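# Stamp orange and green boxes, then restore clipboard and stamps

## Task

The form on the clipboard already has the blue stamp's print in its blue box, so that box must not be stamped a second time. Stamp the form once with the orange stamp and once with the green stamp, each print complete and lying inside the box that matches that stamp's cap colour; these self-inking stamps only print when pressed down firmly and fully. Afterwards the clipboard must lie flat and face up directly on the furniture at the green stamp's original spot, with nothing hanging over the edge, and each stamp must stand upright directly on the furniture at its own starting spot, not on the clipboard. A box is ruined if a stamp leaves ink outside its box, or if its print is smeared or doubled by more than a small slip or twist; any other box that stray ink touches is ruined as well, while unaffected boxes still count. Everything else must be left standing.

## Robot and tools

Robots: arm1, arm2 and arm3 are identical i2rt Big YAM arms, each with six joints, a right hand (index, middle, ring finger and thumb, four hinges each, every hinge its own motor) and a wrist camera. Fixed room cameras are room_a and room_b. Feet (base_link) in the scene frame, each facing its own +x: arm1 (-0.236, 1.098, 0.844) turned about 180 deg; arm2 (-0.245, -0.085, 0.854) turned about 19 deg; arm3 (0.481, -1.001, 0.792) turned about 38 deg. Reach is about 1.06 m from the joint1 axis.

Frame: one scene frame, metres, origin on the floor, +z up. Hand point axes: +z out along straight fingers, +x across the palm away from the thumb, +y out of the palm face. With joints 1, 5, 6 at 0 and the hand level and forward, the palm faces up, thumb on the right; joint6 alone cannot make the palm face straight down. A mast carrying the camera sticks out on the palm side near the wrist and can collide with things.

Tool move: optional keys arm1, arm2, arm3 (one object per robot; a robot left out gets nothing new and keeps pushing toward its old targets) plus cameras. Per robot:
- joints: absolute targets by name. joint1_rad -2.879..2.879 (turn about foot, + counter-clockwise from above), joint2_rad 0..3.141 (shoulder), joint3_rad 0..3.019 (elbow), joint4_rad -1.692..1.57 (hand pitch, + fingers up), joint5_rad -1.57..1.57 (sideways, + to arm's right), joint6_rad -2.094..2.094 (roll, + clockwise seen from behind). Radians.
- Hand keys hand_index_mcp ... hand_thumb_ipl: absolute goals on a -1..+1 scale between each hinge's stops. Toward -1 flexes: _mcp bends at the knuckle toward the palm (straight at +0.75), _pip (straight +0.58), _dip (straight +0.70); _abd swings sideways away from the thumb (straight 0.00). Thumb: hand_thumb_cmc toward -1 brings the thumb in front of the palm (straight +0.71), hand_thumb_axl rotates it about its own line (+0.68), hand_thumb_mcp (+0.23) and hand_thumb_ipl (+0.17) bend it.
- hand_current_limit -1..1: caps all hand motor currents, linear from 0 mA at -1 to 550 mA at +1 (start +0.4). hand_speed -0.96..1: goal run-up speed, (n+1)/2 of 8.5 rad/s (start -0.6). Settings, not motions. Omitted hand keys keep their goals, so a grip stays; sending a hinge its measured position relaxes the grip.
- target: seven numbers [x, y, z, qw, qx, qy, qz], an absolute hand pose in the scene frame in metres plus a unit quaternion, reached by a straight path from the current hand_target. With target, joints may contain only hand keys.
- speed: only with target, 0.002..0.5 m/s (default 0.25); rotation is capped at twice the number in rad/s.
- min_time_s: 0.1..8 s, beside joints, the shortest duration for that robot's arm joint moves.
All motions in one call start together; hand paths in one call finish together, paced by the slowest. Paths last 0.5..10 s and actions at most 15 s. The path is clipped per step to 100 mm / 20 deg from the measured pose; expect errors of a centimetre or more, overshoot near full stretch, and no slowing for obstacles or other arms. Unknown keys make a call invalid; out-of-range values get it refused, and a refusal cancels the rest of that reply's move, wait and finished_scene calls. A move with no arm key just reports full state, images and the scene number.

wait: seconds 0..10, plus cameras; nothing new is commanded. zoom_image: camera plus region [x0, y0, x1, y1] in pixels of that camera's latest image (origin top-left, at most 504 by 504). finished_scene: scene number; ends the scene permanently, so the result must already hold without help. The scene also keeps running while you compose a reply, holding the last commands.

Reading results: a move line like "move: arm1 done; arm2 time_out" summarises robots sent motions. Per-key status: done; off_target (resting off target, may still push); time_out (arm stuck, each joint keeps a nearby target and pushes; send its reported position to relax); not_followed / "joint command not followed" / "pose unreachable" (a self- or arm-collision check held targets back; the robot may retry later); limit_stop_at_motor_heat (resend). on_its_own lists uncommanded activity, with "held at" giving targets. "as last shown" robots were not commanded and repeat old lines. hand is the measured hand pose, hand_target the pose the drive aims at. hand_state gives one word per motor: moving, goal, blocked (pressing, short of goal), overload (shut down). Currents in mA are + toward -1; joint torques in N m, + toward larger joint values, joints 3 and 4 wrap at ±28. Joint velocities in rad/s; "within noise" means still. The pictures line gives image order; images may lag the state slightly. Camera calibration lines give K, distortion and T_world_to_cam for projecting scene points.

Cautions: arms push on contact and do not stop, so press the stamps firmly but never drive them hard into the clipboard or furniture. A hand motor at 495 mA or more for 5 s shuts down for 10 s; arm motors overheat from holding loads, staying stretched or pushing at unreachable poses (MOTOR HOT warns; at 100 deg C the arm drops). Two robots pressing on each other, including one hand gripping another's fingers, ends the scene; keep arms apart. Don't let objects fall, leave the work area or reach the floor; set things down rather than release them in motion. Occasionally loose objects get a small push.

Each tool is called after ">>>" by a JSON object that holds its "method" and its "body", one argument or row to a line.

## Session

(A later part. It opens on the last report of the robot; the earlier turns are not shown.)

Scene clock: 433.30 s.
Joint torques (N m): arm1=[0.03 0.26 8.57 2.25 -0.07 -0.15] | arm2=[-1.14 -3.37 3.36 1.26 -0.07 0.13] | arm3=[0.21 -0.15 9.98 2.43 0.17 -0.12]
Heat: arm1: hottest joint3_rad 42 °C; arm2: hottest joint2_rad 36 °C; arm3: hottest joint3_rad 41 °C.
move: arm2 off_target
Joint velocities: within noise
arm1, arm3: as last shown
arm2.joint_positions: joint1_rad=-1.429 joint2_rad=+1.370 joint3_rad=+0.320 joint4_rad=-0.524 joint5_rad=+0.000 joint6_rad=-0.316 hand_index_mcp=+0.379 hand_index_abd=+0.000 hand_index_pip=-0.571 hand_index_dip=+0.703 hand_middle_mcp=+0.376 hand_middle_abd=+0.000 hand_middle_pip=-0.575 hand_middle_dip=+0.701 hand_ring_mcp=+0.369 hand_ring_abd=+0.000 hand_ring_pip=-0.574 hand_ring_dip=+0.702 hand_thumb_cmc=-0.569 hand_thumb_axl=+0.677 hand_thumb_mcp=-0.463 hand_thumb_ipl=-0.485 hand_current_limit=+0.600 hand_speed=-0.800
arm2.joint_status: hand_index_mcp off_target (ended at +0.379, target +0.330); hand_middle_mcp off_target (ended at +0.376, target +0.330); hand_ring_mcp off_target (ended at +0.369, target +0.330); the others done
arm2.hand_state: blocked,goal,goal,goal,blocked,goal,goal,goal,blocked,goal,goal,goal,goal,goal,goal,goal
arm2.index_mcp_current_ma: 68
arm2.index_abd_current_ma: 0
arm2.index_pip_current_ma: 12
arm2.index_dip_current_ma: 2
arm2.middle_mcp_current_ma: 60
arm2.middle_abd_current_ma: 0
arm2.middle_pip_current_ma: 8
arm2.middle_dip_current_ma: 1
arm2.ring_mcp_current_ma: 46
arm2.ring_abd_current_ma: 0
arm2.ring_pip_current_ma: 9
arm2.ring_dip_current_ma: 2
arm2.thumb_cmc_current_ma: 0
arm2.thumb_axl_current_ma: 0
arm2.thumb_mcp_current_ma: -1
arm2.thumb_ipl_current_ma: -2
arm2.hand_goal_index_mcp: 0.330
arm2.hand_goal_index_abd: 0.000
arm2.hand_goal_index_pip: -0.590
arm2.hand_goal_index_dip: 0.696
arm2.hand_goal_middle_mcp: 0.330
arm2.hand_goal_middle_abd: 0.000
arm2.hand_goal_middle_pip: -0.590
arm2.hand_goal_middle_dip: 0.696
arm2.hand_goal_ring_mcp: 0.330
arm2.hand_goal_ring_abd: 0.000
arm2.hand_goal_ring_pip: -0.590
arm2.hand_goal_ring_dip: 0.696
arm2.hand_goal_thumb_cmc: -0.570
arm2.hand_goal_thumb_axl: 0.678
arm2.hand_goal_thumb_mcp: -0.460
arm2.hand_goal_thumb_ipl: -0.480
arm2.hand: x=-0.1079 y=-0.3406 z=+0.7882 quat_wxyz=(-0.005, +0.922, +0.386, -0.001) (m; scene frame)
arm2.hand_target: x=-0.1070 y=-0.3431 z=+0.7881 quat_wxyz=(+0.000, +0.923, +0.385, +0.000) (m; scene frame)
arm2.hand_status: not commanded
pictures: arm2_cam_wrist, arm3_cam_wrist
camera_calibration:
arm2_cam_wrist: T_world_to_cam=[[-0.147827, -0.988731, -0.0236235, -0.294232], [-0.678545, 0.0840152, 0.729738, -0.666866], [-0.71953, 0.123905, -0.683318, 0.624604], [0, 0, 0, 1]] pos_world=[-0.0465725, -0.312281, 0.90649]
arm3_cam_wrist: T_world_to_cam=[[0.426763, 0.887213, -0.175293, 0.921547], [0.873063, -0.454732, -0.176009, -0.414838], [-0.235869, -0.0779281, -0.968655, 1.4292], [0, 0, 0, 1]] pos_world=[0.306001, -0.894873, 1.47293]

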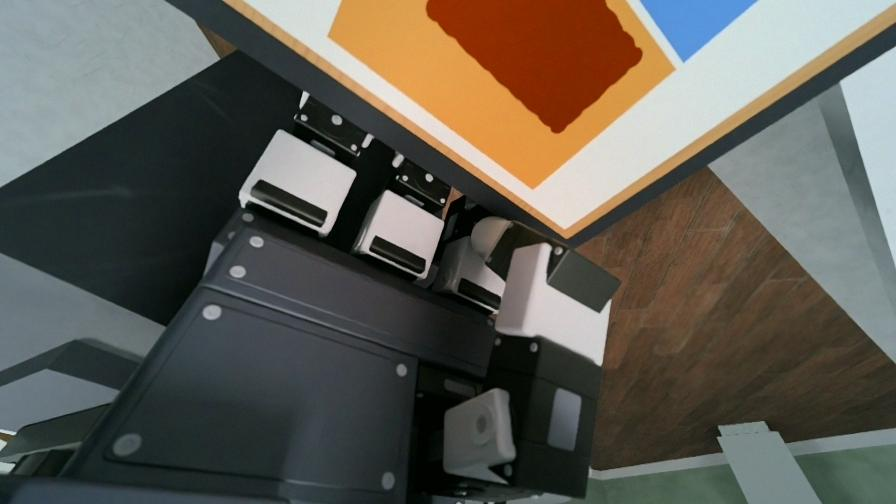

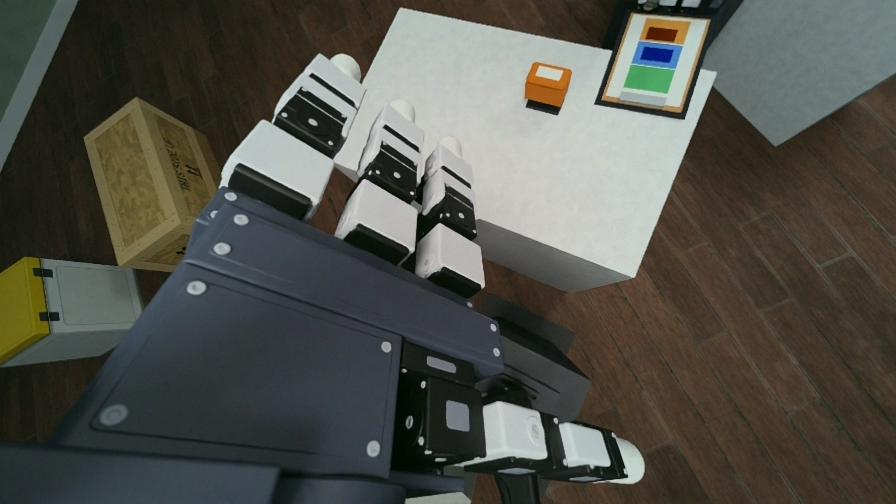

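>>> {"method": "move", "body": {
  "arm2": {"joints": {"hand_index_mcp": 0.56, "hand_middle_mcp": 0.56, "hand_ring_mcp": 0.56}}
}}

>>> {"method": "move", "body": {
  "arm2": {"joints": {"hand_thumb_mcp": 0.05, "hand_thumb_ipl": -0.48}},
  "cameras": ["arm2_cam_wrist", "arm3_cam_wrist"]
}}

>>> {"method": "zoom_image", "body": {
  "camera": "arm3_cam_wrist",
  "region": [560, 0, 760, 160]
}}

Scene clock: 440.30 s.
Joint torques (N m): arm1=[0.03 0.32 8.57 2.25 -0.07 -0.16] | arm2=[-1.2 -3.19 3.36 1.21 -0.06 0.12] | arm3=[0.5 0.38 10.33 2.45 0.23 -0.14]
Heat: arm1: hottest joint3_rad 42 °C; arm2: hottest joint2_rad 36 °C; arm3: hottest joint3_rad 41 °C.
move: arm2 done
Joint velocities: within noise
arm1: as last shown
arm2.joint_positions: joint1_rad=-1.429 joint2_rad=+1.370 joint3_rad=+0.320 joint4_rad=-0.524 joint5_rad=+0.000 joint6_rad=-0.316 hand_index_mcp=+0.561 hand_index_abd=+0.000 hand_index_pip=-0.581 hand_index_dip=+0.700 hand_middle_mcp=+0.561 hand_middle_abd=+0.000 hand_middle_pip=-0.583 hand_middle_dip=+0.699 hand_ring_mcp=+0.561 hand_ring_abd=+0.000 hand_ring_pip=-0.581 hand_ring_dip=+0.700 hand_thumb_cmc=-0.569 hand_thumb_axl=+0.677 hand_thumb_mcp=-0.464 hand_thumb_ipl=-0.482 hand_current_limit=+0.600 hand_speed=-0.800
arm2.joint_status: all done
arm2.hand_state: goal,goal,goal,goal,goal,goal,goal,goal,goal,goal,goal,goal,goal,goal,goal,goal
arm2.index_mcp_current_ma: 0
arm2.index_abd_current_ma: 0
arm2.index_pip_current_ma: 3
arm2.index_dip_current_ma: 1
arm2.middle_mcp_current_ma: 0
arm2.middle_abd_current_ma: 0
arm2.middle_pip_current_ma: 3
arm2.middle_dip_current_ma: 1
arm2.ring_mcp_current_ma: 0
arm2.ring_abd_current_ma: 0
arm2.ring_pip_current_ma: 3
arm2.ring_dip_current_ma: 1
arm2.thumb_cmc_current_ma: 0
arm2.thumb_axl_current_ma: 0
arm2.thumb_mcp_current_ma: -1
arm2.thumb_ipl_current_ma: 0
arm2.hand_goal_index_mcp: 0.560
arm2.hand_goal_index_abd: 0.000
arm2.hand_goal_index_pip: -0.590
arm2.hand_goal_index_dip: 0.696
arm2.hand_goal_middle_mcp: 0.560
arm2.hand_goal_middle_abd: 0.000
arm2.hand_goal_middle_pip: -0.590
arm2.hand_goal_middle_dip: 0.696
arm2.hand_goal_ring_mcp: 0.560
arm2.hand_goal_ring_abd: 0.000
arm2.hand_goal_ring_pip: -0.590
arm2.hand_goal_ring_dip: 0.696
arm2.hand_goal_thumb_cmc: -0.570
arm2.hand_goal_thumb_axl: 0.678
arm2.hand_goal_thumb_mcp: -0.460
arm2.hand_goal_thumb_ipl: -0.480
arm2.hand: x=-0.1079 y=-0.3407 z=+0.7882 quat_wxyz=(-0.005, +0.922, +0.386, -0.001) (m; scene frame)
arm2.hand_target: x=-0.1070 y=-0.3430 z=+0.7881 quat_wxyz=(+0.000, +0.923, +0.385, +0.000) (m; scene frame)
arm2.hand_status: not commanded
arm3.joint_positions: joint1_rad=+2.290 joint2_rad=+0.632 joint3_rad=+1.361 joint4_rad=-1.266 joint5_rad=+0.116 joint6_rad=+0.997 hand_index_mcp=+0.756 hand_index_abd=+0.000 hand_index_pip=+0.577 hand_index_dip=+0.696 hand_middle_mcp=+0.757 hand_middle_abd=+0.000 hand_middle_pip=+0.577 hand_middle_dip=+0.696 hand_ring_mcp=+0.757 hand_ring_abd=+0.000 hand_ring_pip=+0.577 hand_ring_dip=+0.696 hand_thumb_cmc=+0.716 hand_thumb_axl=+0.677 hand_thumb_mcp=+0.226 hand_thumb_ipl=+0.168 hand_current_limit=+0.400 hand_speed=-0.600
arm3.joint_status: not commanded
arm3.hand_state: goal,goal,goal,goal,goal,goal,goal,goal,goal,goal,goal,goal,goal,goal,goal,goal
arm3.index_mcp_current_ma: 0
arm3.index_abd_current_ma: 0
arm3.index_pip_current_ma: 0
arm3.index_dip_current_ma: 0
arm3.middle_mcp_current_ma: 1
arm3.middle_abd_current_ma: 0
arm3.middle_pip_current_ma: 0
arm3.middle_dip_current_ma: 0
arm3.ring_mcp_current_ma: 1
arm3.ring_abd_current_ma: 0
arm3.ring_pip_current_ma: 0
arm3.ring_dip_current_ma: 0
arm3.thumb_cmc_current_ma: 0
arm3.thumb_axl_current_ma: 0
arm3.thumb_mcp_current_ma: 0
arm3.thumb_ipl_current_ma: 0
arm3.hand_goal_index_mcp: 0.754
arm3.hand_goal_index_abd: 0.000
arm3.hand_goal_index_pip: 0.576
arm3.hand_goal_index_dip: 0.696
arm3.hand_goal_middle_mcp: 0.754
arm3.hand_goal_middle_abd: 0.000
arm3.hand_goal_middle_pip: 0.576
arm3.hand_goal_middle_dip: 0.696
arm3.hand_goal_ring_mcp: 0.754
arm3.hand_goal_ring_abd: 0.000
arm3.hand_goal_ring_pip: 0.576
arm3.hand_goal_ring_dip: 0.696
arm3.hand_goal_thumb_cmc: 0.714
arm3.hand_goal_thumb_axl: 0.678
arm3.hand_goal_thumb_mcp: 0.226
arm3.hand_goal_thumb_ipl: 0.168
arm3.hand: x=+0.2443 y=-0.8522 z=+1.3572 quat_wxyz=(-0.439, -0.142, +0.857, +0.228) (m; scene frame)
arm3.hand_target: x=+0.2459 y=-0.8548 z=+1.3669 quat_wxyz=(-0.449, -0.144, +0.852, +0.230) (m; scene frame)
arm3.hand_status: not commanded
pictures: none

Scene clock: 441.67 s.
Joint torques (N m): arm1=[-0.09 0.32 8.58 2.25 -0.07 -0.16] | arm2=[-1.32 -3.14 3.63 1.25 -0.07 0.12] | arm3=[-0.09 0.44 10 2.56 0.25 -0.18]
Heat: arm1: hottest joint3_rad 42 °C; arm2: hottest joint2_rad 36 °C; arm3: hottest joint3_rad 41 °C.
move: arm2 done
Joint velocities: within noise
arm1.joint_positions: joint1_rad=-0.443 joint2_rad=+0.603 joint3_rad=+1.383 joint4_rad=-1.250 joint5_rad=-0.063 joint6_rad=+1.016 hand_index_mcp=+0.756 hand_index_abd=+0.001 hand_index_pip=+0.577 hand_index_dip=+0.696 hand_middle_mcp=+0.756 hand_middle_abd=+0.001 hand_middle_pip=+0.577 hand_middle_dip=+0.696 hand_ring_mcp=+0.756 hand_ring_abd=+0.000 hand_ring_pip=+0.577 hand_ring_dip=+0.696 hand_thumb_cmc=+0.715 hand_thumb_axl=+0.677 hand_thumb_mcp=+0.226 hand_thumb_ipl=+0.168 hand_current_limit=+0.400 hand_speed=-0.600
arm1.joint_status: not commanded
arm1.hand_state: goal,goal,goal,goal,goal,goal,goal,goal,goal,goal,goal,goal,goal,goal,goal,goal
arm1.index_mcp_current_ma: 1
arm1.index_abd_current_ma: 0
arm1.index_pip_current_ma: 0
arm1.index_dip_current_ma: 0
arm1.middle_mcp_current_ma: 1
arm1.middle_abd_current_ma: 0
arm1.middle_pip_current_ma: 0
arm1.middle_dip_current_ma: 0
arm1.ring_mcp_current_ma: 1
arm1.ring_abd_current_ma: 0
arm1.ring_pip_current_ma: 0
arm1.ring_dip_current_ma: 0
arm1.thumb_cmc_current_ma: 1
arm1.thumb_axl_current_ma: 0
arm1.thumb_mcp_current_ma: 0
arm1.thumb_ipl_current_ma: 0
arm1.hand_goal_index_mcp: 0.754
arm1.hand_goal_index_abd: 0.000
arm1.hand_goal_index_pip: 0.576
arm1.hand_goal_index_dip: 0.696
arm1.hand_goal_middle_mcp: 0.754
arm1.hand_goal_middle_abd: 0.000
arm1.hand_goal_middle_pip: 0.576
arm1.hand_goal_middle_dip: 0.696
arm1.hand_goal_ring_mcp: 0.754
arm1.hand_goal_ring_abd: 0.000
arm1.hand_goal_ring_pip: 0.576
arm1.hand_goal_ring_dip: 0.696
arm1.hand_goal_thumb_cmc: 0.714
arm1.hand_goal_thumb_axl: 0.678
arm1.hand_goal_thumb_mcp: 0.226
arm1.hand_goal_thumb_ipl: 0.168
arm1.hand: x=-0.4358 y=+1.2748 z=+1.4220 quat_wxyz=(-0.472, -0.064, +0.850, +0.227) (m; scene frame)
arm1.hand_target: x=-0.4310 y=+1.2745 z=+1.4376 quat_wxyz=(-0.484, -0.061, +0.841, +0.236) (m; scene frame)
arm1.hand_status: not commanded
arm2.joint_positions: joint1_rad=-1.429 joint2_rad=+1.370 joint3_rad=+0.316 joint4_rad=-0.524 joint5_rad=+0.000 joint6_rad=-0.316 hand_index_mcp=+0.561 hand_index_abd=+0.000 hand_index_pip=-0.581 hand_index_dip=+0.700 hand_middle_mcp=+0.561 hand_middle_abd=+0.000 hand_middle_pip=-0.583 hand_middle_dip=+0.699 hand_ring_mcp=+0.561 hand_ring_abd=+0.000 hand_ring_pip=-0.581 hand_ring_dip=+0.700 hand_thumb_cmc=-0.569 hand_thumb_axl=+0.678 hand_thumb_mcp=+0.042 hand_thumb_ipl=-0.483 hand_current_limit=+0.600 hand_speed=-0.800
arm2.joint_status: all done
arm2.hand_state: goal,goal,goal,goal,goal,goal,goal,goal,goal,goal,goal,goal,goal,goal,goal,goal
arm2.index_mcp_current_ma: 0
arm2.index_abd_current_ma: 0
arm2.index_pip_current_ma: 3
arm2.index_dip_current_ma: 1
arm2.middle_mcp_current_ma: 0
arm2.middle_abd_current_ma: 0
arm2.middle_pip_current_ma: 2
arm2.middle_dip_current_ma: 1
arm2.ring_mcp_current_ma: 0
arm2.ring_abd_current_ma: 0
arm2.ring_pip_current_ma: 3
arm2.ring_dip_current_ma: 1
arm2.thumb_cmc_current_ma: 0
arm2.thumb_axl_current_ma: 0
arm2.thumb_mcp_current_ma: -4
arm2.thumb_ipl_current_ma: -1
arm2.hand_goal_index_mcp: 0.560
arm2.hand_goal_index_abd: 0.000
arm2.hand_goal_index_pip: -0.590
arm2.hand_goal_index_dip: 0.696
arm2.hand_goal_middle_mcp: 0.560
arm2.hand_goal_middle_abd: 0.000
arm2.hand_goal_middle_pip: -0.590
arm2.hand_goal_middle_dip: 0.696
arm2.hand_goal_ring_mcp: 0.560
arm2.hand_goal_ring_abd: 0.000
arm2.hand_goal_ring_pip: -0.590
arm2.hand_goal_ring_dip: 0.696
arm2.hand_goal_thumb_cmc: -0.570
arm2.hand_goal_thumb_axl: 0.678
arm2.hand_goal_thumb_mcp: 0.050
arm2.hand_goal_thumb_ipl: -0.480
arm2.hand: x=-0.1090 y=-0.3385 z=+0.7871 quat_wxyz=(-0.007, +0.922, +0.386, -0.001) (m; scene frame)
arm2.hand_target: x=-0.1071 y=-0.3429 z=+0.7880 quat_wxyz=(+0.000, +0.923, +0.385, +0.000) (m; scene frame)
arm2.hand_status: not commanded
arm3: as last shown
pictures: arm2_cam_wrist, arm3_cam_wrist
camera_calibration:
arm2_cam_wrist: T_world_to_cam=[[-0.147875, -0.988643, -0.0267917, -0.289817], [-0.677264, 0.0814856, 0.731213, -0.668881], [-0.720726, 0.126273, -0.681622, 0.622141], [0, 0, 0, 1]] pos_world=[-0.0474725, -0.310581, 0.905396]
arm3_cam_wrist: T_world_to_cam=[[0.426763, 0.887213, -0.175293, 0.921547], [0.873063, -0.454732, -0.176009, -0.414838], [-0.235869, -0.0779281, -0.968655, 1.4292], [0, 0, 0, 1]] pos_world=[0.306001, -0.894873, 1.47293]

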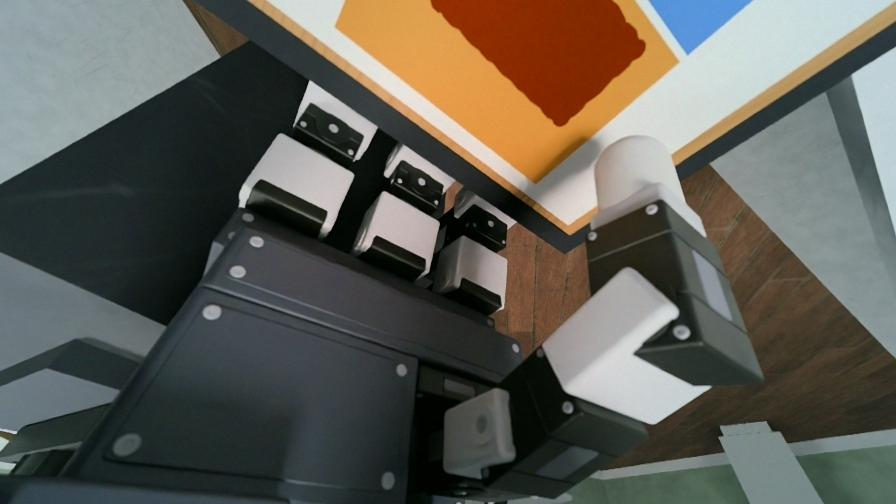

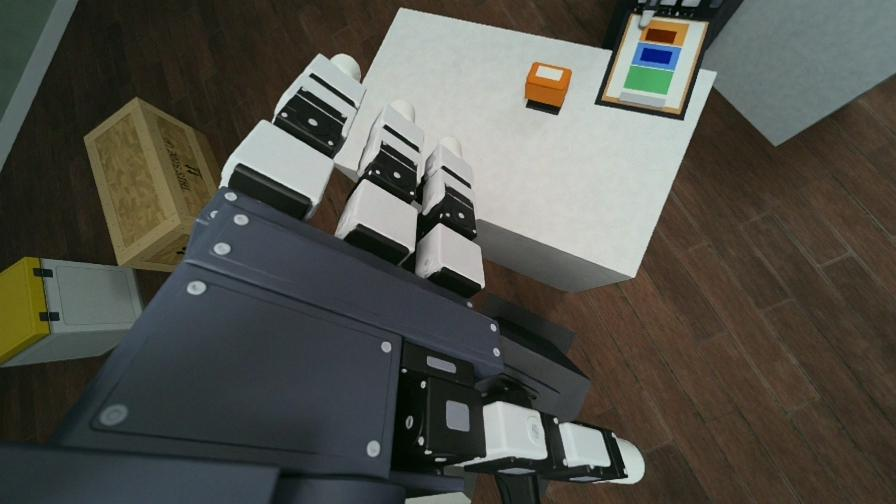

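Scaled by 2.520 from the camera's 896x504 image, which has a finer 1280x720 frame.

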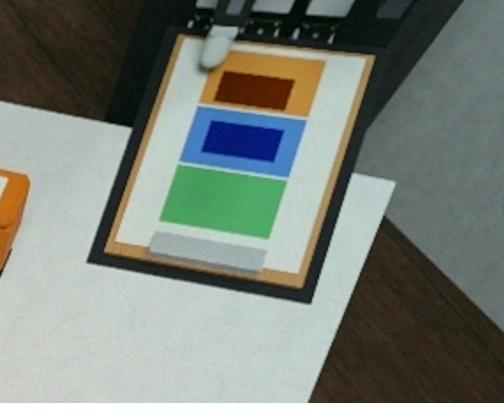

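>>> {"method": "move", "body": {
  "arm2": {"joints":{"hand_thumb_mcp":0.05,"hand_thumb_ipl":-0.45}},
  "cameras": ["arm2_cam_wrist","arm3_cam_wrist"]
}}

Scene clock: 452.20 s.
Joint torques (N m): arm1=[0.09 0.32 8.59 2.26 -0.07 -0.16] | arm2=[-1.2 -3.31 3.62 1.22 -0.07 0.12] | arm3=[0.44 0.32 9.87 2.41 0.21 -0.1]
Heat: arm1: hottest joint3_rad 42 °C; arm2: hottest joint2_rad 36 °C; arm3: hottest joint3_rad 41 °C.
move: arm2 done
Joint velocities: within noise
arm1, arm3: as last shown
arm2.joint_positions: joint1_rad=-1.429 joint2_rad=+1.370 joint3_rad=+0.316 joint4_rad=-0.524 joint5_rad=+0.000 joint6_rad=-0.316 hand_index_mcp=+0.561 hand_index_abd=+0.000 hand_index_pip=-0.581 hand_index_dip=+0.700 hand_middle_mcp=+0.561 hand_middle_abd=+0.000 hand_middle_pip=-0.583 hand_middle_dip=+0.699 hand_ring_mcp=+0.561 hand_ring_abd=+0.000 hand_ring_pip=-0.581 hand_ring_dip=+0.700 hand_thumb_cmc=-0.569 hand_thumb_axl=+0.678 hand_thumb_mcp=+0.042 hand_thumb_ipl=-0.453 hand_current_limit=+0.600 hand_speed=-0.800
arm2.joint_status: all done
arm2.hand_state: goal,goal,goal,goal,goal,goal,goal,goal,goal,goal,goal,goal,goal,goal,goal,goal
arm2.index_mcp_current_ma: 0
arm2.index_abd_current_ma: 0
arm2.index_pip_current_ma: 3
arm2.index_dip_current_ma: 1
arm2.middle_mcp_current_ma: 0
arm2.middle_abd_current_ma: 0
arm2.middle_pip_current_ma: 2
arm2.middle_dip_current_ma: 1
arm2.ring_mcp_current_ma: 0
arm2.ring_abd_current_ma: 0
arm2.ring_pip_current_ma: 3
arm2.ring_dip_current_ma: 1
arm2.thumb_cmc_current_ma: 0
arm2.thumb_axl_current_ma: 0
arm2.thumb_mcp_current_ma: -4
arm2.thumb_ipl_current_ma: -1
arm2.hand_goal_index_mcp: 0.560
arm2.hand_goal_index_abd: 0.000
arm2.hand_goal_index_pip: -0.590
arm2.hand_goal_index_dip: 0.696
arm2.hand_goal_middle_mcp: 0.560
arm2.hand_goal_middle_abd: 0.000
arm2.hand_goal_middle_pip: -0.590
arm2.hand_goal_middle_dip: 0.696
arm2.hand_goal_ring_mcp: 0.560
arm2.hand_goal_ring_abd: 0.000
arm2.hand_goal_ring_pip: -0.590
arm2.hand_goal_ring_dip: 0.696
arm2.hand_goal_thumb_cmc: -0.570
arm2.hand_goal_thumb_axl: 0.678
arm2.hand_goal_thumb_mcp: 0.050
arm2.hand_goal_thumb_ipl: -0.450
arm2.hand: x=-0.1090 y=-0.3385 z=+0.7871 quat_wxyz=(-0.007, +0.922, +0.386, -0.001) (m; scene frame)
arm2.hand_target: x=-0.1071 y=-0.3429 z=+0.7880 quat_wxyz=(+0.000, +0.923, +0.385, +0.000) (m; scene frame)
arm2.hand_status: not commanded
pictures: arm2_cam_wrist, arm3_cam_wrist
camera_calibration:
arm2_cam_wrist: T_world_to_cam=[[-0.147875, -0.988643, -0.0267917, -0.289817], [-0.677264, 0.0814856, 0.731213, -0.668881], [-0.720726, 0.126273, -0.681622, 0.622141], [0, 0, 0, 1]] pos_world=[-0.0474725, -0.310581, 0.905396]
arm3_cam_wrist: T_world_to_cam=[[0.426763, 0.887213, -0.175293, 0.921547], [0.873063, -0.454732, -0.176009, -0.414838], [-0.235869, -0.0779281, -0.968655, 1.4292], [0, 0, 0, 1]] pos_world=[0.306001, -0.894873, 1.47293]

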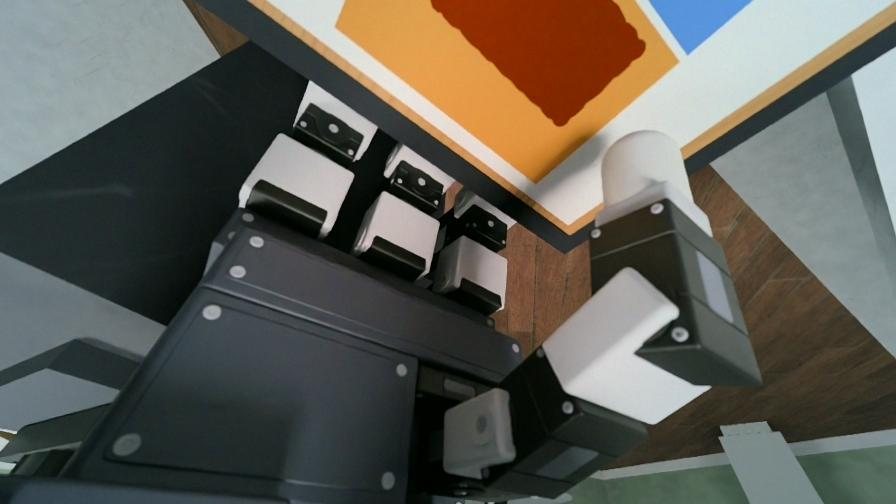

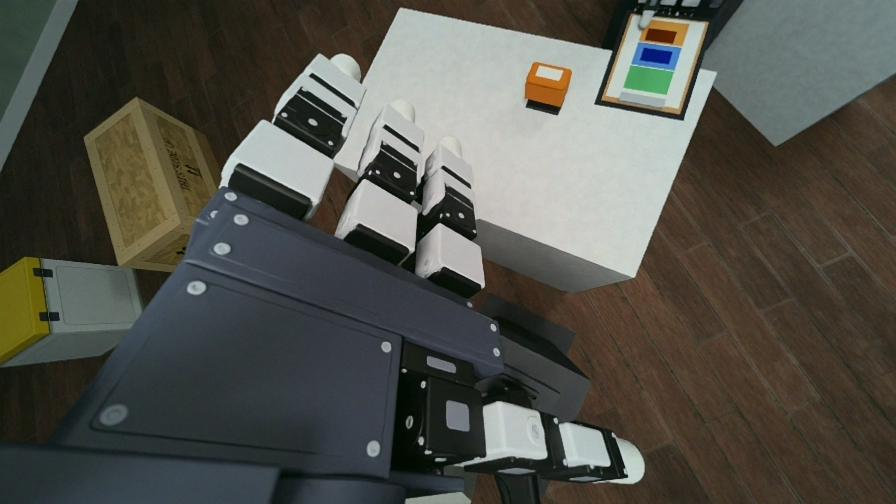

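>>> {"method": "move", "body": {
  "arm2": {"joints":{"hand_thumb_mcp":-0.15,"hand_thumb_ipl":-0.40}}
}}

>>> {"method": "move", "body": {
  "arm2": {"joints":{"hand_thumb_mcp":-0.236,"hand_thumb_ipl":-0.373}}
}}

>>> {"method": "move", "body": {
  "arm2": {"joints":{"hand_index_mcp":0.42,"hand_middle_mcp":0.42,"hand_ring_mcp":0.42}},
  "cameras": ["arm2_cam_wrist"]
}}

Scene clock: 457.00 s.
Joint torques (N m): arm1=[-0.03 0.38 8.58 2.25 -0.07 -0.16] | arm2=[-1.08 -3.14 3.63 1.22 -0.08 0.12] | arm3=[1.03 -0.26 10.18 2.52 0.25 -0.12]
Heat: arm1: hottest joint3_rad 42 °C; arm2: hottest joint2_rad 36 °C; arm3: hottest joint3_rad 41 °C.
move: arm2 done
Joint velocities: within noise
arm1, arm3: as last shown
arm2.joint_positions: joint1_rad=-1.429 joint2_rad=+1.370 joint3_rad=+0.316 joint4_rad=-0.524 joint5_rad=+0.000 joint6_rad=-0.316 hand_index_mcp=+0.561 hand_index_abd=+0.000 hand_index_pip=-0.581 hand_index_dip=+0.700 hand_middle_mcp=+0.561 hand_middle_abd=+0.000 hand_middle_pip=-0.583 hand_middle_dip=+0.699 hand_ring_mcp=+0.561 hand_ring_abd=+0.000 hand_ring_pip=-0.581 hand_ring_dip=+0.700 hand_thumb_cmc=-0.569 hand_thumb_axl=+0.678 hand_thumb_mcp=-0.150 hand_thumb_ipl=-0.403 hand_current_limit=+0.600 hand_speed=-0.800
arm2.joint_status: all done
arm2.hand_state: goal,goal,goal,goal,goal,goal,goal,goal,goal,goal,goal,goal,goal,goal,goal,goal
arm2.index_mcp_current_ma: 0
arm2.index_abd_current_ma: 0
arm2.index_pip_current_ma: 3
arm2.index_dip_current_ma: 1
arm2.middle_mcp_current_ma: 0
arm2.middle_abd_current_ma: 0
arm2.middle_pip_current_ma: 2
arm2.middle_dip_current_ma: 1
arm2.ring_mcp_current_ma: 0
arm2.ring_abd_current_ma: 0
arm2.ring_pip_current_ma: 3
arm2.ring_dip_current_ma: 1
arm2.thumb_cmc_current_ma: 0
arm2.thumb_axl_current_ma: 0
arm2.thumb_mcp_current_ma: 0
arm2.thumb_ipl_current_ma: -1
arm2.hand_goal_index_mcp: 0.560
arm2.hand_goal_index_abd: 0.000
arm2.hand_goal_index_pip: -0.590
arm2.hand_goal_index_dip: 0.696
arm2.hand_goal_middle_mcp: 0.560
arm2.hand_goal_middle_abd: 0.000
arm2.hand_goal_middle_pip: -0.590
arm2.hand_goal_middle_dip: 0.696
arm2.hand_goal_ring_mcp: 0.560
arm2.hand_goal_ring_abd: 0.000
arm2.hand_goal_ring_pip: -0.590
arm2.hand_goal_ring_dip: 0.696
arm2.hand_goal_thumb_cmc: -0.570
arm2.hand_goal_thumb_axl: 0.678
arm2.hand_goal_thumb_mcp: -0.150
arm2.hand_goal_thumb_ipl: -0.400
arm2.hand: x=-0.1090 y=-0.3385 z=+0.7871 quat_wxyz=(-0.007, +0.922, +0.386, -0.001) (m; scene frame)
arm2.hand_target: x=-0.1071 y=-0.3429 z=+0.7880 quat_wxyz=(+0.000, +0.923, +0.385, +0.000) (m; scene frame)
arm2.hand_status: not commanded
pictures: none

Scene clock: 457.57 s.
Joint torques (N m): arm1=[-0.03 0.32 8.57 2.25 -0.07 -0.16] | arm2=[-1.14 -3.37 3.62 0.96 -0.07 0.12] | arm3=[1.38 -0.32 10.15 2.44 0.21 -0.11]
Heat: arm1: hottest joint3_rad 42 °C; arm2: hottest joint2_rad 36 °C; arm3: hottest joint3_rad 41 °C.
move: arm2 done
Joint velocities: within noise
arm1, arm3: as last shown
arm2.joint_positions: joint1_rad=-1.429 joint2_rad=+1.370 joint3_rad=+0.316 joint4_rad=-0.519 joint5_rad=+0.000 joint6_rad=-0.316 hand_index_mcp=+0.561 hand_index_abd=+0.000 hand_index_pip=-0.581 hand_index_dip=+0.700 hand_middle_mcp=+0.561 hand_middle_abd=+0.000 hand_middle_pip=-0.583 hand_middle_dip=+0.699 hand_ring_mcp=+0.561 hand_ring_abd=+0.000 hand_ring_pip=-0.581 hand_ring_dip=+0.700 hand_thumb_cmc=-0.569 hand_thumb_axl=+0.678 hand_thumb_mcp=-0.220 hand_thumb_ipl=-0.370 hand_current_limit=+0.600 hand_speed=-0.800
arm2.joint_status: all done
arm2.hand_state: goal,goal,goal,goal,goal,goal,goal,goal,goal,goal,goal,goal,goal,goal,goal,goal
arm2.index_mcp_current_ma: 0
arm2.index_abd_current_ma: 0
arm2.index_pip_current_ma: 3
arm2.index_dip_current_ma: 1
arm2.middle_mcp_current_ma: 0
arm2.middle_abd_current_ma: 0
arm2.middle_pip_current_ma: 2
arm2.middle_dip_current_ma: 1
arm2.ring_mcp_current_ma: 0
arm2.ring_abd_current_ma: 0
arm2.ring_pip_current_ma: 3
arm2.ring_dip_current_ma: 1
arm2.thumb_cmc_current_ma: 0
arm2.thumb_axl_current_ma: 0
arm2.thumb_mcp_current_ma: 14
arm2.thumb_ipl_current_ma: 0
arm2.hand_goal_index_mcp: 0.560
arm2.hand_goal_index_abd: 0.000
arm2.hand_goal_index_pip: -0.590
arm2.hand_goal_index_dip: 0.696
arm2.hand_goal_middle_mcp: 0.560
arm2.hand_goal_middle_abd: 0.000
arm2.hand_goal_middle_pip: -0.590
arm2.hand_goal_middle_dip: 0.696
arm2.hand_goal_ring_mcp: 0.560
arm2.hand_goal_ring_abd: 0.000
arm2.hand_goal_ring_pip: -0.590
arm2.hand_goal_ring_dip: 0.696
arm2.hand_goal_thumb_cmc: -0.570
arm2.hand_goal_thumb_axl: 0.678
arm2.hand_goal_thumb_mcp: -0.236
arm2.hand_goal_thumb_ipl: -0.372
arm2.hand: x=-0.1085 y=-0.3395 z=+0.7875 quat_wxyz=(-0.004, +0.922, +0.386, +0.000) (m; scene frame)
arm2.hand_target: x=-0.1070 y=-0.3429 z=+0.7880 quat_wxyz=(+0.000, +0.923, +0.385, +0.000) (m; scene frame)
arm2.hand_status: not commanded
pictures: none

Scene clock: 458.20 s.
Joint torques (N m): arm1=[-0.03 0.21 8.57 2.26 -0.07 -0.16] | arm2=[-1.32 -3.37 3.66 1.03 -0.07 0.11] | arm3=[0.26 -0.03 10 2.48 0.18 -0.15]
Heat: arm1: hottest joint3_rad 42 °C; arm2: hottest joint2_rad 36 °C; arm3: hottest joint3_rad 41 °C.
move: arm2 done
Joint velocities: within noise
arm1, arm3: as last shown
arm2.joint_positions: joint1_rad=-1.429 joint2_rad=+1.370 joint3_rad=+0.316 joint4_rad=-0.519 joint5_rad=+0.000 joint6_rad=-0.316 hand_index_mcp=+0.432 hand_index_abd=+0.000 hand_index_pip=-0.581 hand_index_dip=+0.700 hand_middle_mcp=+0.432 hand_middle_abd=+0.000 hand_middle_pip=-0.583 hand_middle_dip=+0.699 hand_ring_mcp=+0.432 hand_ring_abd=+0.000 hand_ring_pip=-0.581 hand_ring_dip=+0.700 hand_thumb_cmc=-0.569 hand_thumb_axl=+0.678 hand_thumb_mcp=-0.221 hand_thumb_ipl=-0.369 hand_current_limit=+0.600 hand_speed=-0.800
arm2.joint_status: all done
arm2.hand_state: goal,goal,goal,goal,goal,goal,goal,goal,goal,goal,goal,goal,goal,goal,goal,goal
arm2.index_mcp_current_ma: 6
arm2.index_abd_current_ma: 0
arm2.index_pip_current_ma: 3
arm2.index_dip_current_ma: 1
arm2.middle_mcp_current_ma: 6
arm2.middle_abd_current_ma: 0
arm2.middle_pip_current_ma: 2
arm2.middle_dip_current_ma: 1
arm2.ring_mcp_current_ma: 6
arm2.ring_abd_current_ma: 0
arm2.ring_pip_current_ma: 3
arm2.ring_dip_current_ma: 1
arm2.thumb_cmc_current_ma: 0
arm2.thumb_axl_current_ma: 0
arm2.thumb_mcp_current_ma: 13
arm2.thumb_ipl_current_ma: 1
arm2.hand_goal_index_mcp: 0.420
arm2.hand_goal_index_abd: 0.000
arm2.hand_goal_index_pip: -0.590
arm2.hand_goal_index_dip: 0.696
arm2.hand_goal_middle_mcp: 0.420
arm2.hand_goal_middle_abd: 0.000
arm2.hand_goal_middle_pip: -0.590
arm2.hand_goal_middle_dip: 0.696
arm2.hand_goal_ring_mcp: 0.420
arm2.hand_goal_ring_abd: 0.000
arm2.hand_goal_ring_pip: -0.590
arm2.hand_goal_ring_dip: 0.696
arm2.hand_goal_thumb_cmc: -0.570
arm2.hand_goal_thumb_axl: 0.678
arm2.hand_goal_thumb_mcp: -0.236
arm2.hand_goal_thumb_ipl: -0.372
arm2.hand: x=-0.1085 y=-0.3395 z=+0.7875 quat_wxyz=(-0.004, +0.922, +0.386, +0.000) (m; scene frame)
arm2.hand_target: x=-0.1070 y=-0.3429 z=+0.7880 quat_wxyz=(+0.000, +0.923, +0.385, +0.000) (m; scene frame)
arm2.hand_status: not commanded
pictures: arm2_cam_wrist
camera_calibration:
arm2_cam_wrist: T_world_to_cam=[[-0.147739, -0.988758, -0.0230379, -0.293785], [-0.678776, 0.0844251, 0.729477, -0.6665], [-0.719331, 0.12341, -0.683618, 0.623683], [0, 0, 0, 1]] pos_world=[-0.0471726, -0.311181, 0.905789]

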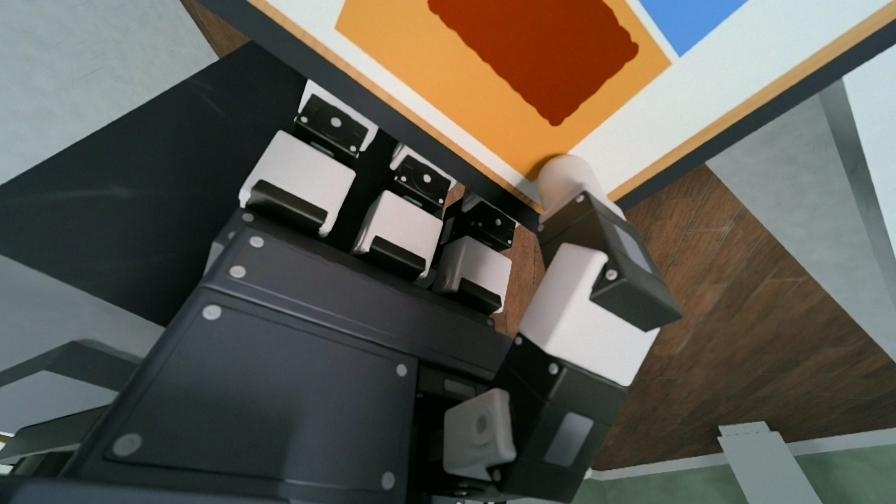

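>>> {"method": "move", "body": {
  "arm2": {"joints":{"hand_thumb_mcp":-0.337,"hand_thumb_ipl":-0.25,"hand_index_mcp":0.36,"hand_middle_mcp":0.36,"hand_ring_mcp":0.36}},
  "cameras": ["arm2_cam_wrist"]
}}

Scene clock: 461.30 s.
Joint torques (N m): arm1=[-0.09 0.32 8.57 2.24 -0.07 -0.15] | arm2=[-1.08 -3.25 3.66 1.11 -0.09 0.12] | arm3=[1.14 0.32 9.95 2.55 0.22 -0.12]
Heat: arm1: hottest joint3_rad 42 °C; arm2: hottest joint2_rad 36 °C; arm3: hottest joint3_rad 41 °C.
move: arm2 off_target
Joint velocities: within noise
arm1, arm3: as last shown
arm2.joint_positions: joint1_rad=-1.429 joint2_rad=+1.370 joint3_rad=+0.316 joint4_rad=-0.519 joint5_rad=+0.000 joint6_rad=-0.316 hand_index_mcp=+0.413 hand_index_abd=+0.000 hand_index_pip=-0.563 hand_index_dip=+0.706 hand_middle_mcp=+0.416 hand_middle_abd=+0.000 hand_middle_pip=-0.571 hand_middle_dip=+0.704 hand_ring_mcp=+0.412 hand_ring_abd=+0.000 hand_ring_pip=-0.573 hand_ring_dip=+0.702 hand_thumb_cmc=-0.569 hand_thumb_axl=+0.678 hand_thumb_mcp=-0.298 hand_thumb_ipl=-0.249 hand_current_limit=+0.600 hand_speed=-0.800
arm2.joint_status: hand_index_mcp off_target (ended at +0.413, target +0.360); hand_middle_mcp off_target (ended at +0.416, target +0.360); hand_ring_mcp off_target (ended at +0.412, target +0.360); hand_thumb_mcp off_target (ended at -0.298, target -0.337); the others done
arm2.hand_state: blocked,goal,blocked,goal,blocked,goal,goal,goal,blocked,goal,goal,goal,goal,goal,blocked,goal
arm2.index_mcp_current_ma: 79
arm2.index_abd_current_ma: 0
arm2.index_pip_current_ma: 22
arm2.index_dip_current_ma: 4
arm2.middle_mcp_current_ma: 86
arm2.middle_abd_current_ma: 0
arm2.middle_pip_current_ma: 12
arm2.middle_dip_current_ma: 3
arm2.ring_mcp_current_ma: 76
arm2.ring_abd_current_ma: 0
arm2.ring_pip_current_ma: 10
arm2.ring_dip_current_ma: 2
arm2.thumb_cmc_current_ma: 0
arm2.thumb_axl_current_ma: 0
arm2.thumb_mcp_current_ma: 61
arm2.thumb_ipl_current_ma: 0
arm2.hand_goal_index_mcp: 0.360
arm2.hand_goal_index_abd: 0.000
arm2.hand_goal_index_pip: -0.590
arm2.hand_goal_index_dip: 0.696
arm2.hand_goal_middle_mcp: 0.360
arm2.hand_goal_middle_abd: 0.000
arm2.hand_goal_middle_pip: -0.590
arm2.hand_goal_middle_dip: 0.696
arm2.hand_goal_ring_mcp: 0.360
arm2.hand_goal_ring_abd: 0.000
arm2.hand_goal_ring_pip: -0.590
arm2.hand_goal_ring_dip: 0.696
arm2.hand_goal_thumb_cmc: -0.570
arm2.hand_goal_thumb_axl: 0.678
arm2.hand_goal_thumb_mcp: -0.336
arm2.hand_goal_thumb_ipl: -0.250
arm2.hand: x=-0.1085 y=-0.3395 z=+0.7875 quat_wxyz=(-0.004, +0.922, +0.386, +0.000) (m; scene frame)
arm2.hand_target: x=-0.1070 y=-0.3429 z=+0.7880 quat_wxyz=(+0.000, +0.923, +0.385, +0.000) (m; scene frame)
arm2.hand_status: not commanded
pictures: arm2_cam_wrist
camera_calibration:
arm2_cam_wrist: T_world_to_cam=[[-0.147739, -0.988758, -0.0230379, -0.293785], [-0.678776, 0.0844251, 0.729477, -0.6665], [-0.719331, 0.12341, -0.683618, 0.623683], [0, 0, 0, 1]] pos_world=[-0.0471726, -0.311181, 0.905789]

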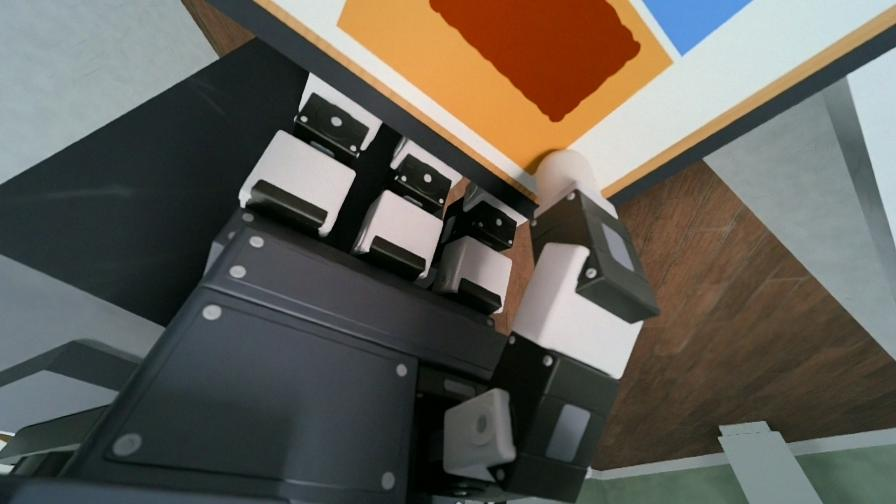

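>>> {"method": "move", "body": {
  "arm2": {"joints":{"hand_thumb_mcp":-0.45,"hand_thumb_ipl":-0.22,"hand_index_mcp":0.28,"hand_middle_mcp":0.28,"hand_ring_mcp":0.28}},
  "cameras": ["arm2_cam_wrist"]
}}

Scene clock: 470.73 s.
Joint torques (N m): arm1=[0.03 0.38 8.57 2.24 -0.07 -0.16] | arm2=[-1.2 -3.49 3.63 1.06 -0.11 0.12] | arm3=[0.26 0.79 10.07 2.21 0.18 -0.17]
Heat: arm1: hottest joint3_rad 42 °C; arm2: hottest joint2_rad 36 °C; arm3: hottest joint3_rad 41 °C.
move: arm2 off_target
Joint velocities: within noise
arm1, arm3: as last shown
arm2.joint_positions: joint1_rad=-1.429 joint2_rad=+1.370 joint3_rad=+0.316 joint4_rad=-0.519 joint5_rad=+0.000 joint6_rad=-0.316 hand_index_mcp=+0.405 hand_index_abd=-0.008 hand_index_pip=-0.551 hand_index_dip=+0.710 hand_middle_mcp=+0.374 hand_middle_abd=+0.000 hand_middle_pip=-0.563 hand_middle_dip=+0.707 hand_ring_mcp=+0.338 hand_ring_abd=+0.000 hand_ring_pip=-0.566 hand_ring_dip=+0.705 hand_thumb_cmc=-0.569 hand_thumb_axl=+0.677 hand_thumb_mcp=-0.332 hand_thumb_ipl=-0.200 hand_current_limit=+0.600 hand_speed=-0.800
arm2.joint_status: hand_index_mcp off_target (ended at +0.405, target +0.280); hand_middle_mcp off_target (ended at +0.374, target +0.280); hand_ring_mcp off_target (ended at +0.338, target +0.280); hand_thumb_mcp off_target (ended at -0.332, target -0.450); hand_thumb_ipl off_target (ended at -0.200, target -0.220)
arm2.hand_state: blocked,goal,blocked,goal,blocked,goal,blocked,goal,blocked,goal,blocked,goal,goal,goal,blocked,blocked
arm2.index_mcp_current_ma: 336
arm2.index_abd_current_ma: -2
arm2.index_pip_current_ma: 41
arm2.index_dip_current_ma: 7
arm2.middle_mcp_current_ma: 207
arm2.middle_abd_current_ma: 0
arm2.middle_pip_current_ma: 22
arm2.middle_dip_current_ma: 5
arm2.ring_mcp_current_ma: 91
arm2.ring_abd_current_ma: 0
arm2.ring_pip_current_ma: 19
arm2.ring_dip_current_ma: 4
arm2.thumb_cmc_current_ma: 0
arm2.thumb_axl_current_ma: 0
arm2.thumb_mcp_current_ma: 424
arm2.thumb_ipl_current_ma: 23
arm2.hand_goal_index_mcp: 0.280
arm2.hand_goal_index_abd: 0.000
arm2.hand_goal_index_pip: -0.590
arm2.hand_goal_index_dip: 0.696
arm2.hand_goal_middle_mcp: 0.280
arm2.hand_goal_middle_abd: 0.000
arm2.hand_goal_middle_pip: -0.590
arm2.hand_goal_middle_dip: 0.696
arm2.hand_goal_ring_mcp: 0.280
arm2.hand_goal_ring_abd: 0.000
arm2.hand_goal_ring_pip: -0.590
arm2.hand_goal_ring_dip: 0.696
arm2.hand_goal_thumb_cmc: -0.570
arm2.hand_goal_thumb_axl: 0.678
arm2.hand_goal_thumb_mcp: -0.450
arm2.hand_goal_thumb_ipl: -0.220
arm2.hand: x=-0.1085 y=-0.3395 z=+0.7875 quat_wxyz=(-0.004, +0.922, +0.386, +0.000) (m; scene frame)
arm2.hand_target: x=-0.1070 y=-0.3430 z=+0.7881 quat_wxyz=(+0.000, +0.923, +0.385, +0.000) (m; scene frame)
arm2.hand_status: not commanded
pictures: arm2_cam_wrist
camera_calibration:
arm2_cam_wrist: T_world_to_cam=[[-0.147739, -0.988758, -0.0230379, -0.293785], [-0.678776, 0.0844251, 0.729477, -0.6665], [-0.719331, 0.12341, -0.683618, 0.623683], [0, 0, 0, 1]] pos_world=[-0.0471726, -0.311181, 0.905789]

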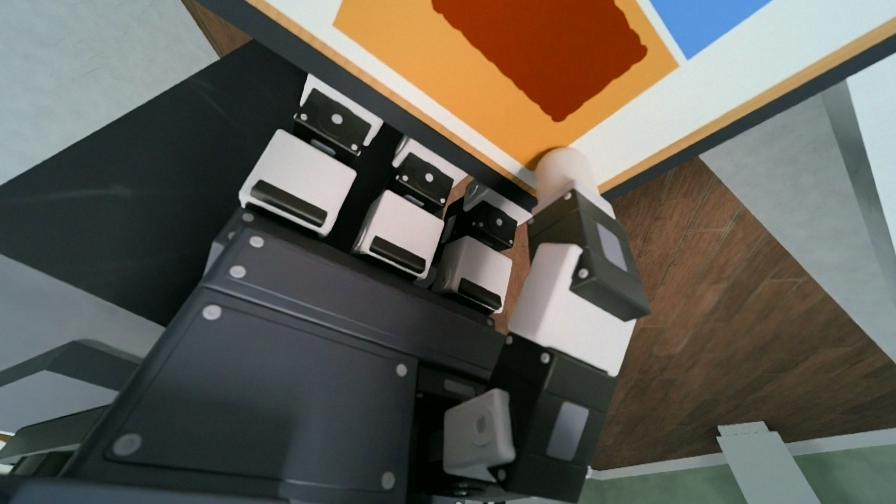

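>>> {"method": "move", "body": {
  "arm2": {"joints":{"hand_thumb_mcp":-0.43,"hand_ring_mcp":0.34,"hand_middle_mcp":0.32}}
}}

>>> {"method": "move", "body": {
  "arm2": {"joints":{"joint2_rad":1.35},"min_time_s":0.8},
  "cameras": ["arm2_cam_wrist","arm3_cam_wrist"]
}}

Scene clock: 472.90 s.
Joint torques (N m): arm1=[-0.03 0.38 8.58 2.25 -0.07 -0.15] | arm2=[-1.14 -3.43 3.69 1.03 -0.1 0.12] | arm3=[0.26 -0.09 10.04 2.39 0.24 -0.1]
Heat: arm1: hottest joint3_rad 42 °C; arm2: hottest joint2_rad 36 °C; arm3: hottest joint3_rad 41 °C.
move: arm2 off_target
Joint velocities: within noise
arm1: as last shown
arm2.joint_positions: joint1_rad=-1.429 joint2_rad=+1.370 joint3_rad=+0.316 joint4_rad=-0.519 joint5_rad=+0.000 joint6_rad=-0.316 hand_index_mcp=+0.405 hand_index_abd=-0.005 hand_index_pip=-0.551 hand_index_dip=+0.710 hand_middle_mcp=+0.378 hand_middle_abd=+0.000 hand_middle_pip=-0.561 hand_middle_dip=+0.707 hand_ring_mcp=+0.354 hand_ring_abd=+0.000 hand_ring_pip=-0.566 hand_ring_dip=+0.705 hand_thumb_cmc=-0.569 hand_thumb_axl=+0.677 hand_thumb_mcp=-0.332 hand_thumb_ipl=-0.199 hand_current_limit=+0.600 hand_speed=-0.800
arm2.joint_status: hand_middle_mcp off_target (ended at +0.378, target +0.320); hand_thumb_mcp off_target (ended at -0.332, target -0.430); the others done
arm2.hand_state: blocked,goal,blocked,goal,blocked,goal,blocked,goal,goal,goal,blocked,goal,goal,goal,blocked,blocked
arm2.index_mcp_current_ma: 336
arm2.index_abd_current_ma: -1
arm2.index_pip_current_ma: 42
arm2.index_dip_current_ma: 7
arm2.middle_mcp_current_ma: 91
arm2.middle_abd_current_ma: 0
arm2.middle_pip_current_ma: 25
arm2.middle_dip_current_ma: 5
arm2.ring_mcp_current_ma: 8
arm2.ring_abd_current_ma: 0
arm2.ring_pip_current_ma: 19
arm2.ring_dip_current_ma: 4
arm2.thumb_cmc_current_ma: 0
arm2.thumb_axl_current_ma: 0
arm2.thumb_mcp_current_ma: 309
arm2.thumb_ipl_current_ma: 24
arm2.hand_goal_index_mcp: 0.280
arm2.hand_goal_index_abd: 0.000
arm2.hand_goal_index_pip: -0.590
arm2.hand_goal_index_dip: 0.696
arm2.hand_goal_middle_mcp: 0.320
arm2.hand_goal_middle_abd: 0.000
arm2.hand_goal_middle_pip: -0.590
arm2.hand_goal_middle_dip: 0.696
arm2.hand_goal_ring_mcp: 0.340
arm2.hand_goal_ring_abd: 0.000
arm2.hand_goal_ring_pip: -0.590
arm2.hand_goal_ring_dip: 0.696
arm2.hand_goal_thumb_cmc: -0.570
arm2.hand_goal_thumb_axl: 0.678
arm2.hand_goal_thumb_mcp: -0.430
arm2.hand_goal_thumb_ipl: -0.220
arm2.hand: x=-0.1085 y=-0.3395 z=+0.7875 quat_wxyz=(-0.004, +0.922, +0.386, +0.000) (m; scene frame)
arm2.hand_target: x=-0.1070 y=-0.3430 z=+0.7881 quat_wxyz=(+0.000, +0.923, +0.385, +0.000) (m; scene frame)
arm2.hand_status: not commanded
arm3.joint_positions: joint1_rad=+2.290 joint2_rad=+0.632 joint3_rad=+1.361 joint4_rad=-1.266 joint5_rad=+0.116 joint6_rad=+0.997 hand_index_mcp=+0.756 hand_index_abd=+0.000 hand_index_pip=+0.577 hand_index_dip=+0.696 hand_middle_mcp=+0.757 hand_middle_abd=+0.000 hand_middle_pip=+0.577 hand_middle_dip=+0.696 hand_ring_mcp=+0.757 hand_ring_abd=+0.000 hand_ring_pip=+0.577 hand_ring_dip=+0.696 hand_thumb_cmc=+0.716 hand_thumb_axl=+0.677 hand_thumb_mcp=+0.226 hand_thumb_ipl=+0.168 hand_current_limit=+0.400 hand_speed=-0.600
arm3.joint_status: not commanded
arm3.hand_state: goal,goal,goal,goal,goal,goal,goal,goal,goal,goal,goal,goal,goal,goal,goal,goal
arm3.index_mcp_current_ma: 0
arm3.index_abd_current_ma: 0
arm3.index_pip_current_ma: 0
arm3.index_dip_current_ma: 0
arm3.middle_mcp_current_ma: 1
arm3.middle_abd_current_ma: 0
arm3.middle_pip_current_ma: 0
arm3.middle_dip_current_ma: 0
arm3.ring_mcp_current_ma: 1
arm3.ring_abd_current_ma: 0
arm3.ring_pip_current_ma: 0
arm3.ring_dip_current_ma: 0
arm3.thumb_cmc_current_ma: 0
arm3.thumb_axl_current_ma: 0
arm3.thumb_mcp_current_ma: 0
arm3.thumb_ipl_current_ma: 0
arm3.hand_goal_index_mcp: 0.754
arm3.hand_goal_index_abd: 0.000
arm3.hand_goal_index_pip: 0.576
arm3.hand_goal_index_dip: 0.696
arm3.hand_goal_middle_mcp: 0.754
arm3.hand_goal_middle_abd: 0.000
arm3.hand_goal_middle_pip: 0.576
arm3.hand_goal_middle_dip: 0.696
arm3.hand_goal_ring_mcp: 0.754
arm3.hand_goal_ring_abd: 0.000
arm3.hand_goal_ring_pip: 0.576
arm3.hand_goal_ring_dip: 0.696
arm3.hand_goal_thumb_cmc: 0.714
arm3.hand_goal_thumb_axl: 0.678
arm3.hand_goal_thumb_mcp: 0.226
arm3.hand_goal_thumb_ipl: 0.168
arm3.hand: x=+0.2443 y=-0.8522 z=+1.3572 quat_wxyz=(-0.439, -0.142, +0.857, +0.228) (m; scene frame)
arm3.hand_target: x=+0.2459 y=-0.8548 z=+1.3669 quat_wxyz=(-0.449, -0.144, +0.852, +0.230) (m; scene frame)
arm3.hand_status: not commanded
pictures: none

Scene clock: 473.97 s.
Joint torques (N m): arm1=[-0.03 0.26 8.58 2.25 -0.07 -0.16] | arm2=[-1.08 -5.07 3.63 1.03 -0.09 0.12] | arm3=[1.08 0.09 10.03 2.35 0.2 -0.09]
Heat: arm1: hottest joint3_rad 42 °C; arm2: hottest joint2_rad 36 °C; arm3: hottest joint3_rad 41 °C.
move: arm2 done
Joint velocities: within noise
arm1.joint_positions: joint1_rad=-0.443 joint2_rad=+0.603 joint3_rad=+1.383 joint4_rad=-1.250 joint5_rad=-0.063 joint6_rad=+1.016 hand_index_mcp=+0.756 hand_index_abd=+0.001 hand_index_pip=+0.577 hand_index_dip=+0.696 hand_middle_mcp=+0.756 hand_middle_abd=+0.001 hand_middle_pip=+0.577 hand_middle_dip=+0.696 hand_ring_mcp=+0.756 hand_ring_abd=+0.000 hand_ring_pip=+0.577 hand_ring_dip=+0.696 hand_thumb_cmc=+0.715 hand_thumb_axl=+0.677 hand_thumb_mcp=+0.226 hand_thumb_ipl=+0.168 hand_current_limit=+0.400 hand_speed=-0.600
arm1.joint_status: not commanded
arm1.hand_state: goal,goal,goal,goal,goal,goal,goal,goal,goal,goal,goal,goal,goal,goal,goal,goal
arm1.index_mcp_current_ma: 1
arm1.index_abd_current_ma: 0
arm1.index_pip_current_ma: 0
arm1.index_dip_current_ma: 0
arm1.middle_mcp_current_ma: 1
arm1.middle_abd_current_ma: 0
arm1.middle_pip_current_ma: 0
arm1.middle_dip_current_ma: 0
arm1.ring_mcp_current_ma: 1
arm1.ring_abd_current_ma: 0
arm1.ring_pip_current_ma: 0
arm1.ring_dip_current_ma: 0
arm1.thumb_cmc_current_ma: 1
arm1.thumb_axl_current_ma: 0
arm1.thumb_mcp_current_ma: 0
arm1.thumb_ipl_current_ma: 0
arm1.hand_goal_index_mcp: 0.754
arm1.hand_goal_index_abd: 0.000
arm1.hand_goal_index_pip: 0.576
arm1.hand_goal_index_dip: 0.696
arm1.hand_goal_middle_mcp: 0.754
arm1.hand_goal_middle_abd: 0.000
arm1.hand_goal_middle_pip: 0.576
arm1.hand_goal_middle_dip: 0.696
arm1.hand_goal_ring_mcp: 0.754
arm1.hand_goal_ring_abd: 0.000
arm1.hand_goal_ring_pip: 0.576
arm1.hand_goal_ring_dip: 0.696
arm1.hand_goal_thumb_cmc: 0.714
arm1.hand_goal_thumb_axl: 0.678
arm1.hand_goal_thumb_mcp: 0.226
arm1.hand_goal_thumb_ipl: 0.168
arm1.hand: x=-0.4358 y=+1.2748 z=+1.4220 quat_wxyz=(-0.472, -0.064, +0.850, +0.227) (m; scene frame)
arm1.hand_target: x=-0.4310 y=+1.2745 z=+1.4376 quat_wxyz=(-0.484, -0.061, +0.841, +0.236) (m; scene frame)
arm1.hand_status: not commanded
arm2.joint_positions: joint1_rad=-1.429 joint2_rad=+1.370 joint3_rad=+0.316 joint4_rad=-0.519 joint5_rad=+0.000 joint6_rad=-0.316 hand_index_mcp=+0.405 hand_index_abd=-0.005 hand_index_pip=-0.551 hand_index_dip=+0.710 hand_middle_mcp=+0.378 hand_middle_abd=+0.000 hand_middle_pip=-0.561 hand_middle_dip=+0.707 hand_ring_mcp=+0.354 hand_ring_abd=+0.000 hand_ring_pip=-0.566 hand_ring_dip=+0.705 hand_thumb_cmc=-0.569 hand_thumb_axl=+0.677 hand_thumb_mcp=-0.332 hand_thumb_ipl=-0.199 hand_current_limit=+0.600 hand_speed=-0.800
arm2.joint_status: all done
arm2.hand_state: blocked,goal,blocked,goal,blocked,goal,blocked,goal,goal,goal,blocked,goal,goal,goal,blocked,blocked
arm2.index_mcp_current_ma: 336
arm2.index_abd_current_ma: -1
arm2.index_pip_current_ma: 42
arm2.index_dip_current_ma: 7
arm2.middle_mcp_current_ma: 91
arm2.middle_abd_current_ma: 0
arm2.middle_pip_current_ma: 25
arm2.middle_dip_current_ma: 5
arm2.ring_mcp_current_ma: 8
arm2.ring_abd_current_ma: 0
arm2.ring_pip_current_ma: 19
arm2.ring_dip_current_ma: 4
arm2.thumb_cmc_current_ma: 0
arm2.thumb_axl_current_ma: 0
arm2.thumb_mcp_current_ma: 309
arm2.thumb_ipl_current_ma: 24
arm2.hand_goal_index_mcp: 0.280
arm2.hand_goal_index_abd: 0.000
arm2.hand_goal_index_pip: -0.590
arm2.hand_goal_index_dip: 0.696
arm2.hand_goal_middle_mcp: 0.320
arm2.hand_goal_middle_abd: 0.000
arm2.hand_goal_middle_pip: -0.590
arm2.hand_goal_middle_dip: 0.696
arm2.hand_goal_ring_mcp: 0.340
arm2.hand_goal_ring_abd: 0.000
arm2.hand_goal_ring_pip: -0.590
arm2.hand_goal_ring_dip: 0.696
arm2.hand_goal_thumb_cmc: -0.570
arm2.hand_goal_thumb_axl: 0.678
arm2.hand_goal_thumb_mcp: -0.430
arm2.hand_goal_thumb_ipl: -0.220
arm2.hand: x=-0.1084 y=-0.3397 z=+0.7877 quat_wxyz=(-0.004, +0.922, +0.386, +0.000) (m; scene frame)
arm2.hand_target: x=-0.1048 y=-0.3472 z=+0.7949 quat_wxyz=(+0.012, +0.923, +0.385, +0.001) (m; scene frame)
arm2.hand_status: not commanded
arm3: as last shown
pictures: arm2_cam_wrist, arm3_cam_wrist
camera_calibration:
arm2_cam_wrist: T_world_to_cam=[[-0.14779, -0.988763, -0.0224707, -0.294298], [-0.679037, 0.0849241, 0.729175, -0.666229], [-0.719074, 0.123023, -0.683958, 0.62402], [0, 0, 0, 1]] pos_world=[-0.0471725, -0.311181, 0.905988]
arm3_cam_wrist: T_world_to_cam=[[0.426763, 0.887213, -0.175293, 0.921547], [0.873063, -0.454732, -0.176009, -0.414838], [-0.235869, -0.0779281, -0.968655, 1.4292], [0, 0, 0, 1]] pos_world=[0.306001, -0.894873, 1.47293]

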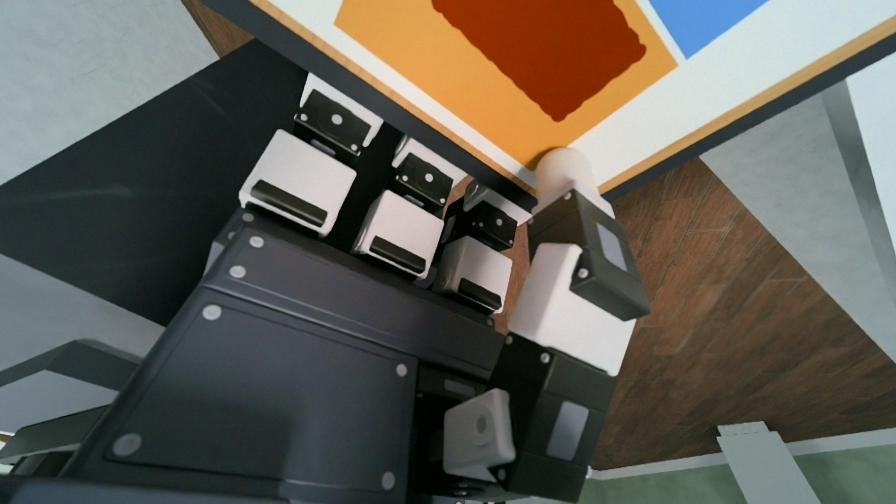

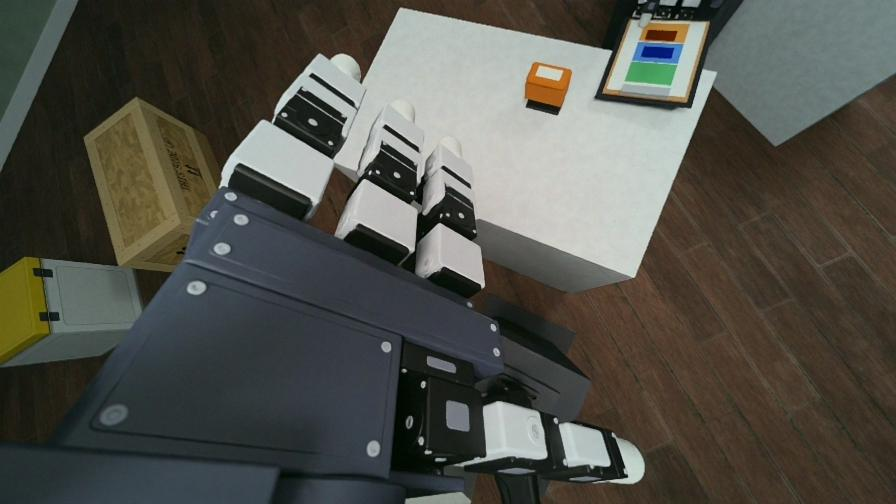

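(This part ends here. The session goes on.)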